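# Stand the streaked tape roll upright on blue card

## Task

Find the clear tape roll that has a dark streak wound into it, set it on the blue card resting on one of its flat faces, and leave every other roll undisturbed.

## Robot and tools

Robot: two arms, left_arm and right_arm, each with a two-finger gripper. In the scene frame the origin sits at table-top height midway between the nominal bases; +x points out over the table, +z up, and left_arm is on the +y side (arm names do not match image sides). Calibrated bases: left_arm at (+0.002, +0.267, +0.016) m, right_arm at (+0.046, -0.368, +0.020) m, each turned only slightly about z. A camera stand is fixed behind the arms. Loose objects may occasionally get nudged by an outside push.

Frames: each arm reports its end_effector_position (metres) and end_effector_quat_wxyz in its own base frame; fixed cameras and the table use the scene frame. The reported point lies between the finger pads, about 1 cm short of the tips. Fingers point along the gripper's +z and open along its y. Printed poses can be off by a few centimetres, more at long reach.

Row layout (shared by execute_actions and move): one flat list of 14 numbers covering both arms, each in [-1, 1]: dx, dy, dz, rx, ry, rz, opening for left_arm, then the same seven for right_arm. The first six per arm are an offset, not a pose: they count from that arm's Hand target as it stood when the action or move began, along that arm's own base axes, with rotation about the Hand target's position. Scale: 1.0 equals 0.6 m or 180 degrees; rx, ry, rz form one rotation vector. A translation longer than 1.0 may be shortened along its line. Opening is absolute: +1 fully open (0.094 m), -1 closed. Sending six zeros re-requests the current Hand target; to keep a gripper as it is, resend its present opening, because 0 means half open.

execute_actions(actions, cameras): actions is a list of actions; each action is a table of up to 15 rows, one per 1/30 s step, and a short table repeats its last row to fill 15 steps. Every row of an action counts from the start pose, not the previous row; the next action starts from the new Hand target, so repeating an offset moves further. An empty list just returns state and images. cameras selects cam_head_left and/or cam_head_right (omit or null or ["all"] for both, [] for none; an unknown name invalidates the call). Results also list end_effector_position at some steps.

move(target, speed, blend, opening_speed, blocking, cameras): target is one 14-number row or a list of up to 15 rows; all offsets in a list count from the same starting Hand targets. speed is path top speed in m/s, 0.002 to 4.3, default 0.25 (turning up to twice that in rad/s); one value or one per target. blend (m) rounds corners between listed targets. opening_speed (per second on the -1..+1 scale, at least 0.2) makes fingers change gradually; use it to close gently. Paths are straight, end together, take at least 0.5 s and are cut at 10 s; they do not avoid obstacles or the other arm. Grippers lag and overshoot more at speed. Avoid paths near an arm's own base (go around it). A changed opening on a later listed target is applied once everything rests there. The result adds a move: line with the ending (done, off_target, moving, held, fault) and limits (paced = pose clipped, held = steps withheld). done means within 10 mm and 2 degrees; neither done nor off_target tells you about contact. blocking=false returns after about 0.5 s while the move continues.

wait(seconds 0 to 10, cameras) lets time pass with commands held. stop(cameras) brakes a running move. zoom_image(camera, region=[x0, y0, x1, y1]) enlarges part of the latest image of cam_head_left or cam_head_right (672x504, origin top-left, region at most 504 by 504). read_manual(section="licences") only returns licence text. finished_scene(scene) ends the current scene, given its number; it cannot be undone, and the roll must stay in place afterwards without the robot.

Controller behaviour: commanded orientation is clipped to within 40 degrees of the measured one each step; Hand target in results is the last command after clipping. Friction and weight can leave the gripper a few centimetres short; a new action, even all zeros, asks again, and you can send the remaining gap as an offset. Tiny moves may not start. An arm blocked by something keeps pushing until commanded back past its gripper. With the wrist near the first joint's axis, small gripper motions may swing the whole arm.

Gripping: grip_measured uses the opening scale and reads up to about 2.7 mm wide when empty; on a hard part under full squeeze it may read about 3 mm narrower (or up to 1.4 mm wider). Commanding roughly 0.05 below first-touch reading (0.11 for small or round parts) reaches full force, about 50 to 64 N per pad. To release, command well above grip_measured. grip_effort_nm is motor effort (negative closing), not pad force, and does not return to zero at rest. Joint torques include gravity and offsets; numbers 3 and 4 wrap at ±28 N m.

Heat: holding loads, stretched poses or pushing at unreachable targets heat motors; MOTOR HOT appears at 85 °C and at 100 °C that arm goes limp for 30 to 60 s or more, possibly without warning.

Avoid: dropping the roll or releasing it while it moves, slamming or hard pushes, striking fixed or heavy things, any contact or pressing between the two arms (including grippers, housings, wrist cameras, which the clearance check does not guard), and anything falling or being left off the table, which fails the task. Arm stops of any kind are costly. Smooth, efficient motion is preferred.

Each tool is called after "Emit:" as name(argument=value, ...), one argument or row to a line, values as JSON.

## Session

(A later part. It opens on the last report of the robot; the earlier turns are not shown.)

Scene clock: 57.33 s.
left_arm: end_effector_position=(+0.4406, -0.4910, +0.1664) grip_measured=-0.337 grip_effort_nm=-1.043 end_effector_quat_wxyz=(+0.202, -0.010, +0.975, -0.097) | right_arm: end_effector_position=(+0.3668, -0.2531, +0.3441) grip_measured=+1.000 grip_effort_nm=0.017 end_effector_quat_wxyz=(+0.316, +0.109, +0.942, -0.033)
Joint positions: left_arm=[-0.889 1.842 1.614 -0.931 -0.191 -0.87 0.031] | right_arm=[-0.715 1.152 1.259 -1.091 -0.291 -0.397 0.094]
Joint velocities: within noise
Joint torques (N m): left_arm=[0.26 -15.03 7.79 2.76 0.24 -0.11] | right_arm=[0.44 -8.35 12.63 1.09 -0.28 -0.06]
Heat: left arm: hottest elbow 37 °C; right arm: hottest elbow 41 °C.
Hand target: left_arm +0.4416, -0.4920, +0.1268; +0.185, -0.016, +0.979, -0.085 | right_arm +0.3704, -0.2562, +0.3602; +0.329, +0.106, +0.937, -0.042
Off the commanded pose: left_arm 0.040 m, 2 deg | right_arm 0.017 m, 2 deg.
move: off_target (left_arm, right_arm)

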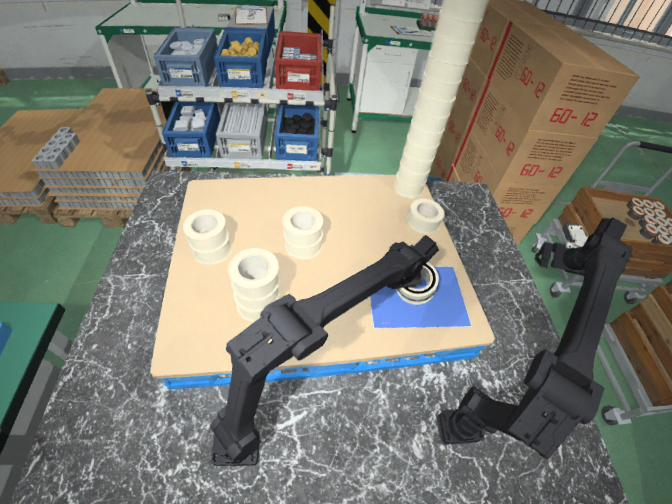

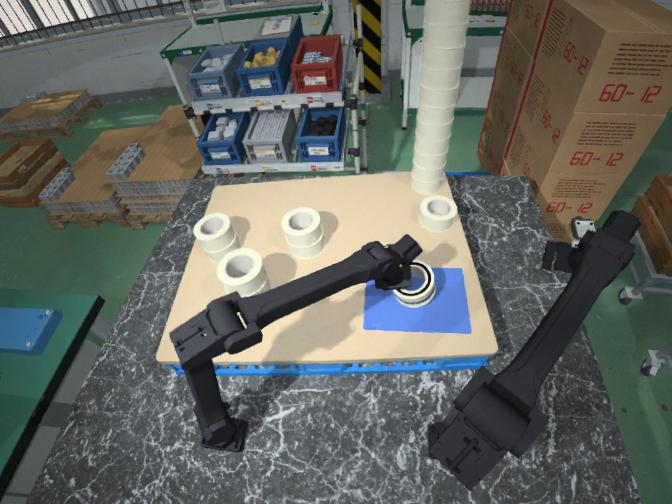

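Emit:
move(
  target=[0,0,0.05,0,0,0,-0.8,0,0,0,0,0,0,1],
  speed=0.08,
)

Emit:
zoom_image(
  camera="cam_head_left",
  region=[360, 220, 480, 340],
)

Emit:
zoom_image(
  camera="cam_head_right",
  region=[360, 220, 480, 340],
)

Scene clock: 58.97 s.
left_arm: end_effector_position=(+0.4384, -0.4888, +0.1668) grip_measured=-0.337 grip_effort_nm=-1.048 end_effector_quat_wxyz=(+0.196, -0.010, +0.976, -0.093) | right_arm: end_effector_position=(+0.3668, -0.2531, +0.3441) grip_measured=+1.000 grip_effort_nm=0.012 end_effector_quat_wxyz=(+0.316, +0.109, +0.942, -0.033)
Joint positions: left_arm=[-0.889 1.842 1.618 -0.95 -0.189 -0.872 0.031] | right_arm=[-0.715 1.152 1.259 -1.091 -0.291 -0.397 0.094]
Joint velocities: within noise
Joint torques (N m): left_arm=[0.44 -16.15 12.25 0.61 0.15 -0.09] | right_arm=[0.56 -8.23 12.64 1.09 -0.28 -0.06]
Heat: left arm: hottest elbow 37 °C; right arm: hottest elbow 41 °C.
Hand target: left_arm +0.4415, -0.4920, +0.1568; +0.185, -0.016, +0.979, -0.085 | right_arm +0.3704, -0.2562, +0.3602; +0.329, +0.106, +0.937, -0.042
Off the commanded pose: left_arm 0.011 m, 2 deg | right_arm 0.017 m, 2 deg.
move: off_target (left_arm, right_arm)

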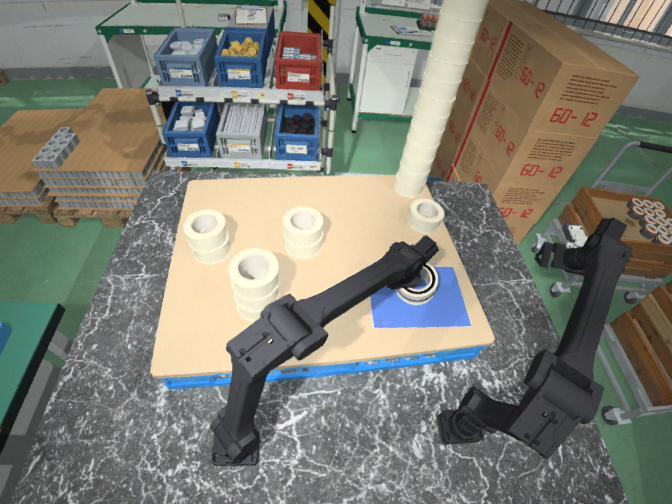

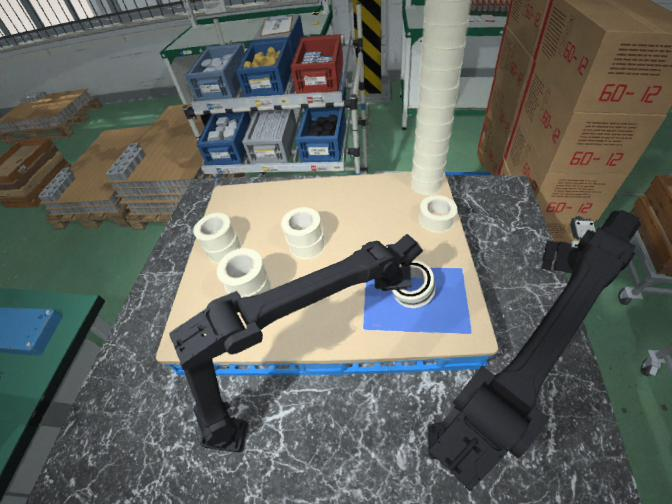

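Scaled by 4.200.

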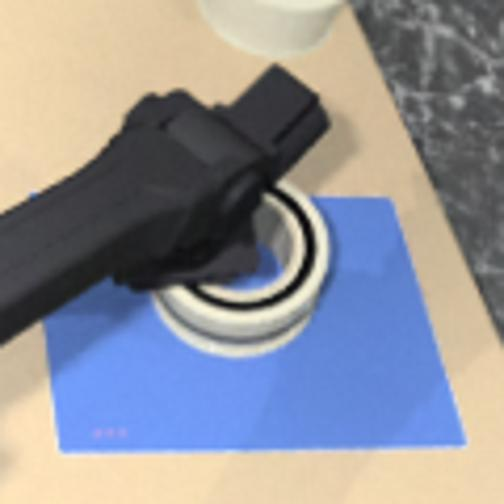

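Scaled by 4.200.

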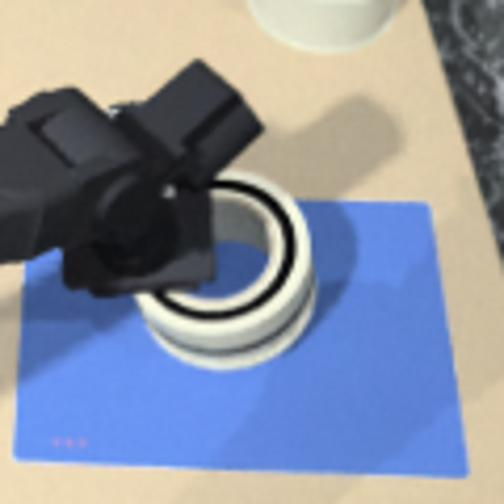

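Emit:
move(
  target=[0,0,0.0,0,0,0,0.15,0,0,0,0,0,0,1],
  speed=0.08,
  opening_speed=0.4,
)

Emit:
zoom_image(
  camera="cam_head_left",
  region=[360, 220, 480, 340],
)

Emit:
zoom_image(
  camera="cam_head_right",
  region=[360, 220, 480, 340],
)

Scene clock: 62.20 s.
left_arm: end_effector_position=(+0.4361, -0.4874, +0.1656) grip_measured=+0.146 grip_effort_nm=0.120 end_effector_quat_wxyz=(+0.191, -0.010, +0.977, -0.090) | right_arm: end_effector_position=(+0.3668, -0.2531, +0.3441) grip_measured=+1.000 grip_effort_nm=0.017 end_effector_quat_wxyz=(+0.316, +0.109, +0.942, -0.033)
Joint positions: left_arm=[-0.889 1.842 1.619 -0.962 -0.184 -0.874 0.054] | right_arm=[-0.715 1.152 1.259 -1.091 -0.291 -0.397 0.094]
Joint velocities: within noise
Joint torques (N m): left_arm=[0.38 -16.26 12.14 1.09 -0.03 -0.08] | right_arm=[0.38 -8.29 12.62 1.1 -0.29 -0.06]
Heat: left arm: hottest elbow 37 °C; right arm: hottest elbow 41 °C.
Hand target: left_arm +0.4415, -0.4921, +0.1568; +0.185, -0.016, +0.979, -0.085 | right_arm +0.3704, -0.2562, +0.3602; +0.329, +0.106, +0.937, -0.042
Off the commanded pose: left_arm 0.011 m, 1 deg | right_arm 0.017 m, 2 deg.
move: off_target (left_arm, right_arm)

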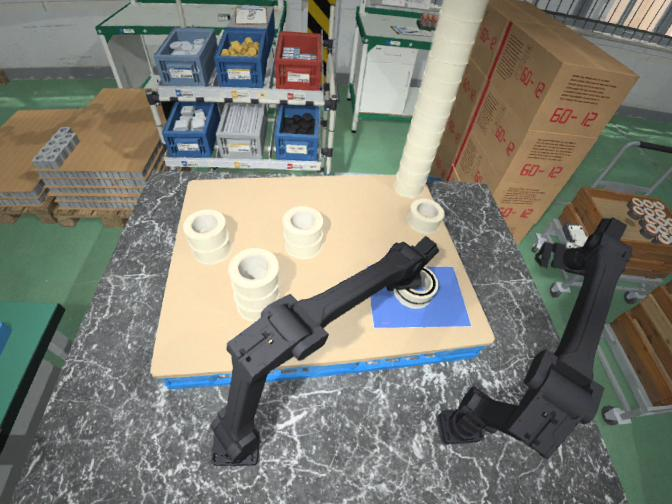

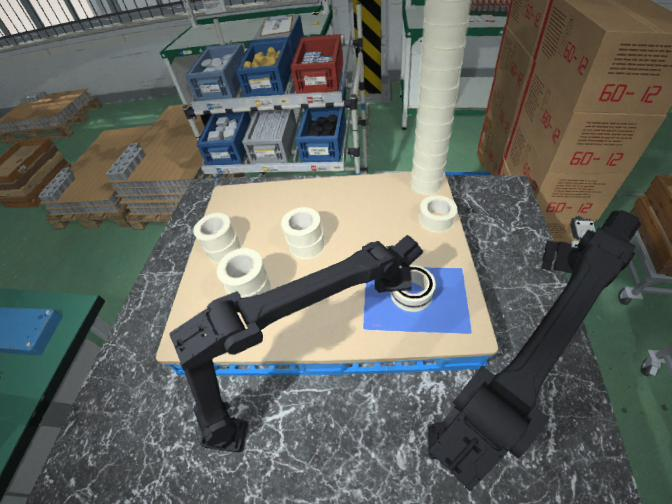

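Scaled by 4.200.

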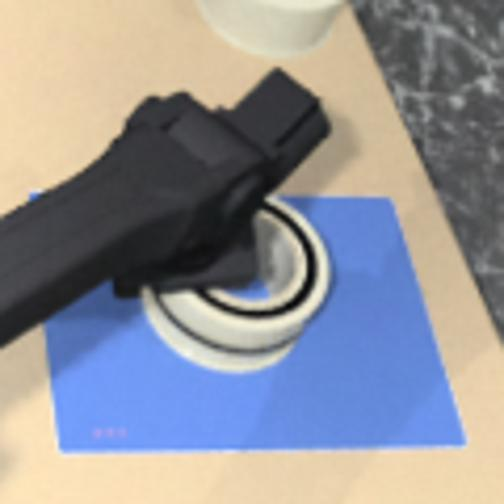

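Scaled by 4.200.

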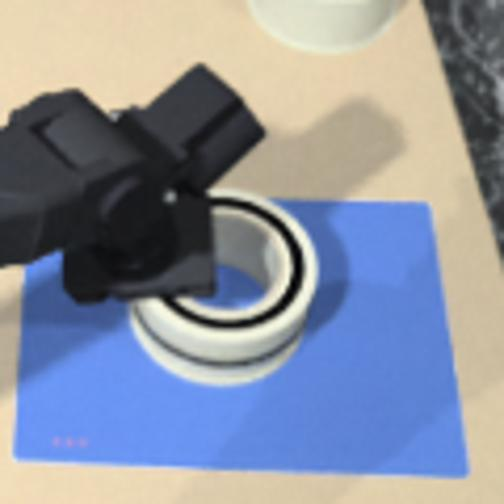

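Emit:
move(
  target=[0,0,0.01,0,0,0,0.6,0,0,0,0,0,0,1],
  speed=0.08,
  opening_speed=0.6,
)

Emit:
zoom_image(
  camera="cam_head_left",
  region=[360, 220, 480, 340],
)

Emit:
zoom_image(
  camera="cam_head_right",
  region=[360, 220, 480, 340],
)

Scene clock: 63.57 s.
left_arm: end_effector_position=(+0.4340, -0.4849, +0.1644) grip_measured=+0.596 grip_effort_nm=0.120 end_effector_quat_wxyz=(+0.187, -0.010, +0.979, -0.084) | right_arm: end_effector_position=(+0.3668, -0.2531, +0.3441) grip_measured=+1.000 grip_effort_nm=0.017 end_effector_quat_wxyz=(+0.316, +0.109, +0.942, -0.033)
Joint positions: left_arm=[-0.889 1.842 1.619 -0.977 -0.184 -0.874 0.075] | right_arm=[-0.715 1.152 1.259 -1.091 -0.291 -0.397 0.094]
Joint velocities: within noise
Joint torques (N m): left_arm=[0.44 -16.32 13.07 1.05 -0.03 -0.06] | right_arm=[0.44 -8.29 12.66 1.09 -0.29 -0.07]
Heat: left arm: hottest elbow 37 °C; right arm: hottest elbow 42 °C.
Hand target: left_arm +0.4415, -0.4921, +0.1628; +0.185, -0.016, +0.979, -0.085 | right_arm +0.3704, -0.2562, +0.3602; +0.329, +0.106, +0.937, -0.042
Off the commanded pose: left_arm 0.011 m, 1 deg | right_arm 0.017 m, 2 deg.
move: off_target (left_arm, right_arm)

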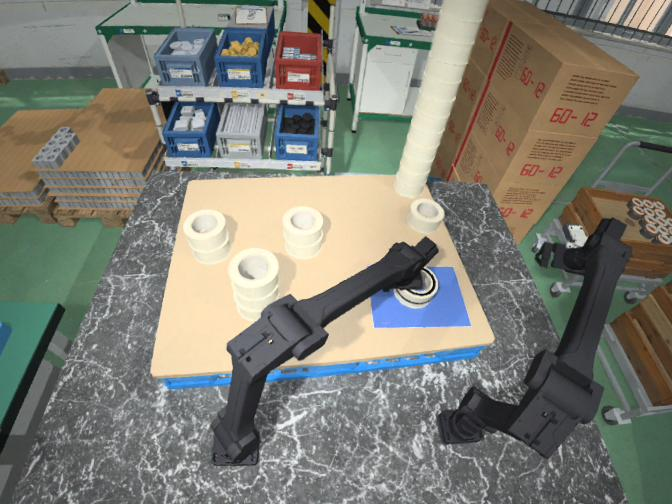

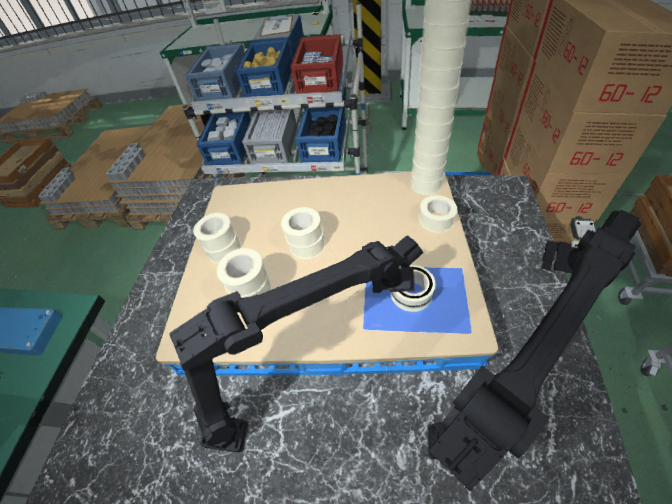

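Scaled by 4.200.

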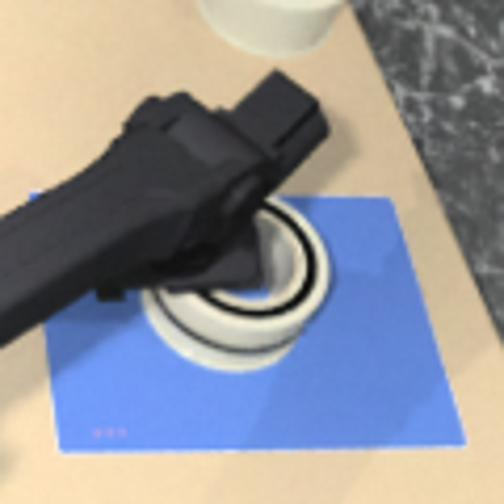

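Scaled by 4.200.

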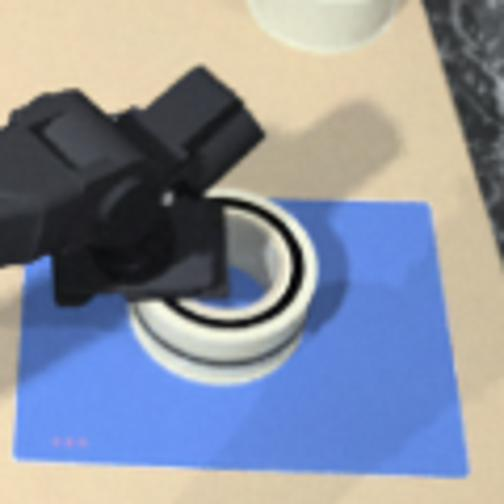

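Roll unmoved by opening. Withdraw along the finger axis.

Emit:
move(
  target=[
    [-0.05,0.032,0.16,0,0,0,0.6,0,0,0,0,0,0,1],
    [-0.1,0.15,0.35,0,0,0,0.6,0,0,0,0,0,0,1],
    [-0.2,0.5,0.35,0,0,0,0.6,0,0,0,0,0,0,1],
  ],
  speed=[0.1,0.25,0.4],
)

Emit:
zoom_image(
  camera="cam_head_left",
  region=[360, 220, 480, 340],
)

Emit:
zoom_image(
  camera="cam_head_right",
  region=[360, 220, 480, 340],
)

Scene clock: 67.17 s.
left_arm: end_effector_position=(+0.3194, -0.1946, +0.3833) grip_measured=+0.598 grip_effort_nm=0.110 end_effector_quat_wxyz=(+0.197, -0.020, +0.976, -0.095) | right_arm: end_effector_position=(+0.3668, -0.2531, +0.3441) grip_measured=+1.000 grip_effort_nm=0.017 end_effector_quat_wxyz=(+0.316, +0.109, +0.942, -0.033)
Joint positions: left_arm=[-0.575 1.081 1.376 -1.428 -0.062 -0.601 0.075] | right_arm=[-0.715 1.152 1.259 -1.091 -0.291 -0.397 0.094]
Joint velocities: within noise
Joint torques (N m): left_arm=[0.85 -5.6 8.98 1.32 0.1 0.18] | right_arm=[0.44 -8.41 12.64 1.1 -0.29 -0.05]
Heat: left arm: hottest elbow 37 °C; right arm: hottest elbow 42 °C.
Hand target: left_arm +0.3216, -0.1921, +0.3728; +0.186, -0.016, +0.979, -0.085 | right_arm +0.3704, -0.2562, +0.3602; +0.329, +0.106, +0.937, -0.042
Off the commanded pose: left_arm 0.011 m, 2 deg | right_arm 0.017 m, 2 deg.
move: off_target (left_arm, right_arm)

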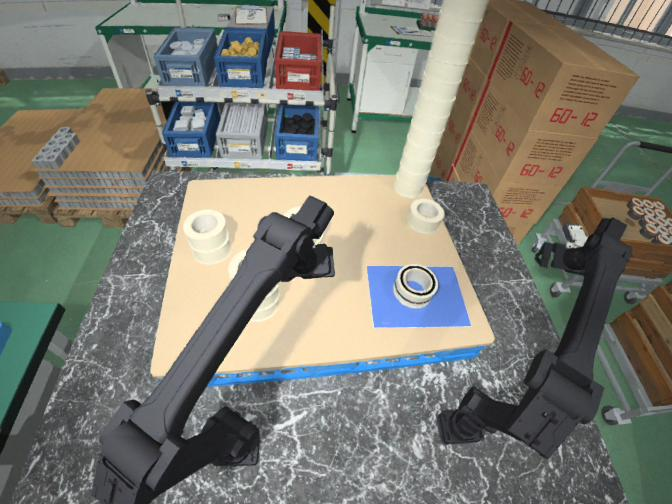

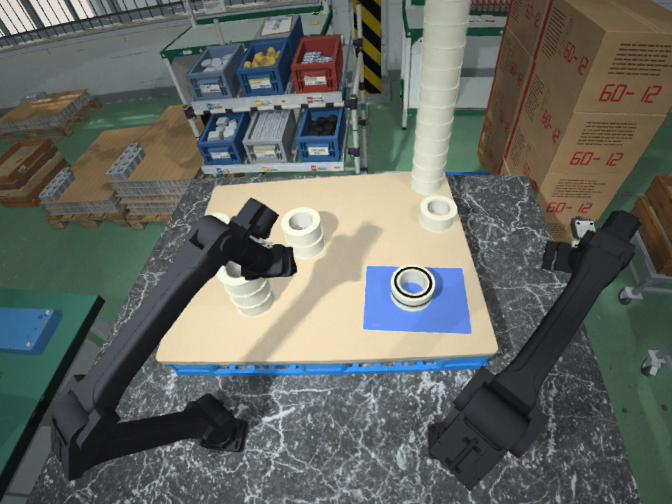

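Scaled by 4.200.

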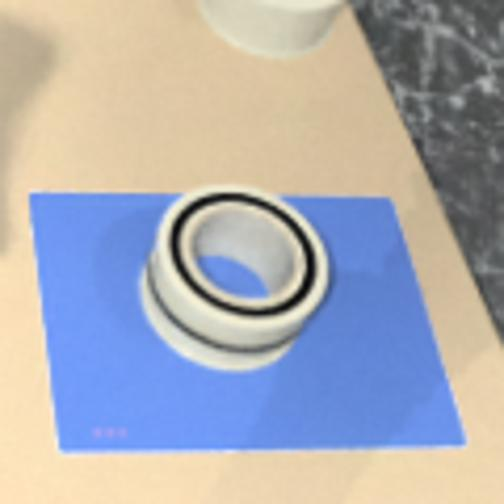

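Scaled by 4.200.

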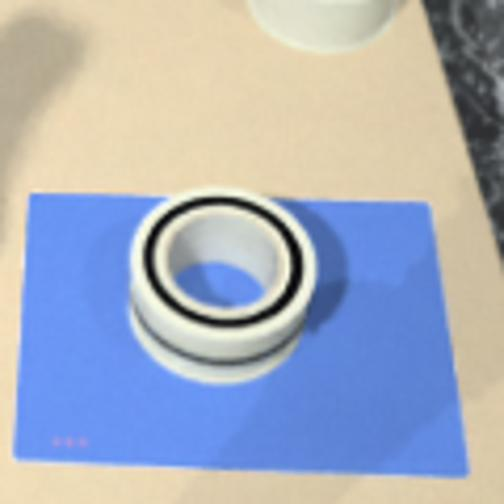

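Emit:
finished_scene(
  scene=1,
)

The scene is finished: the task was done.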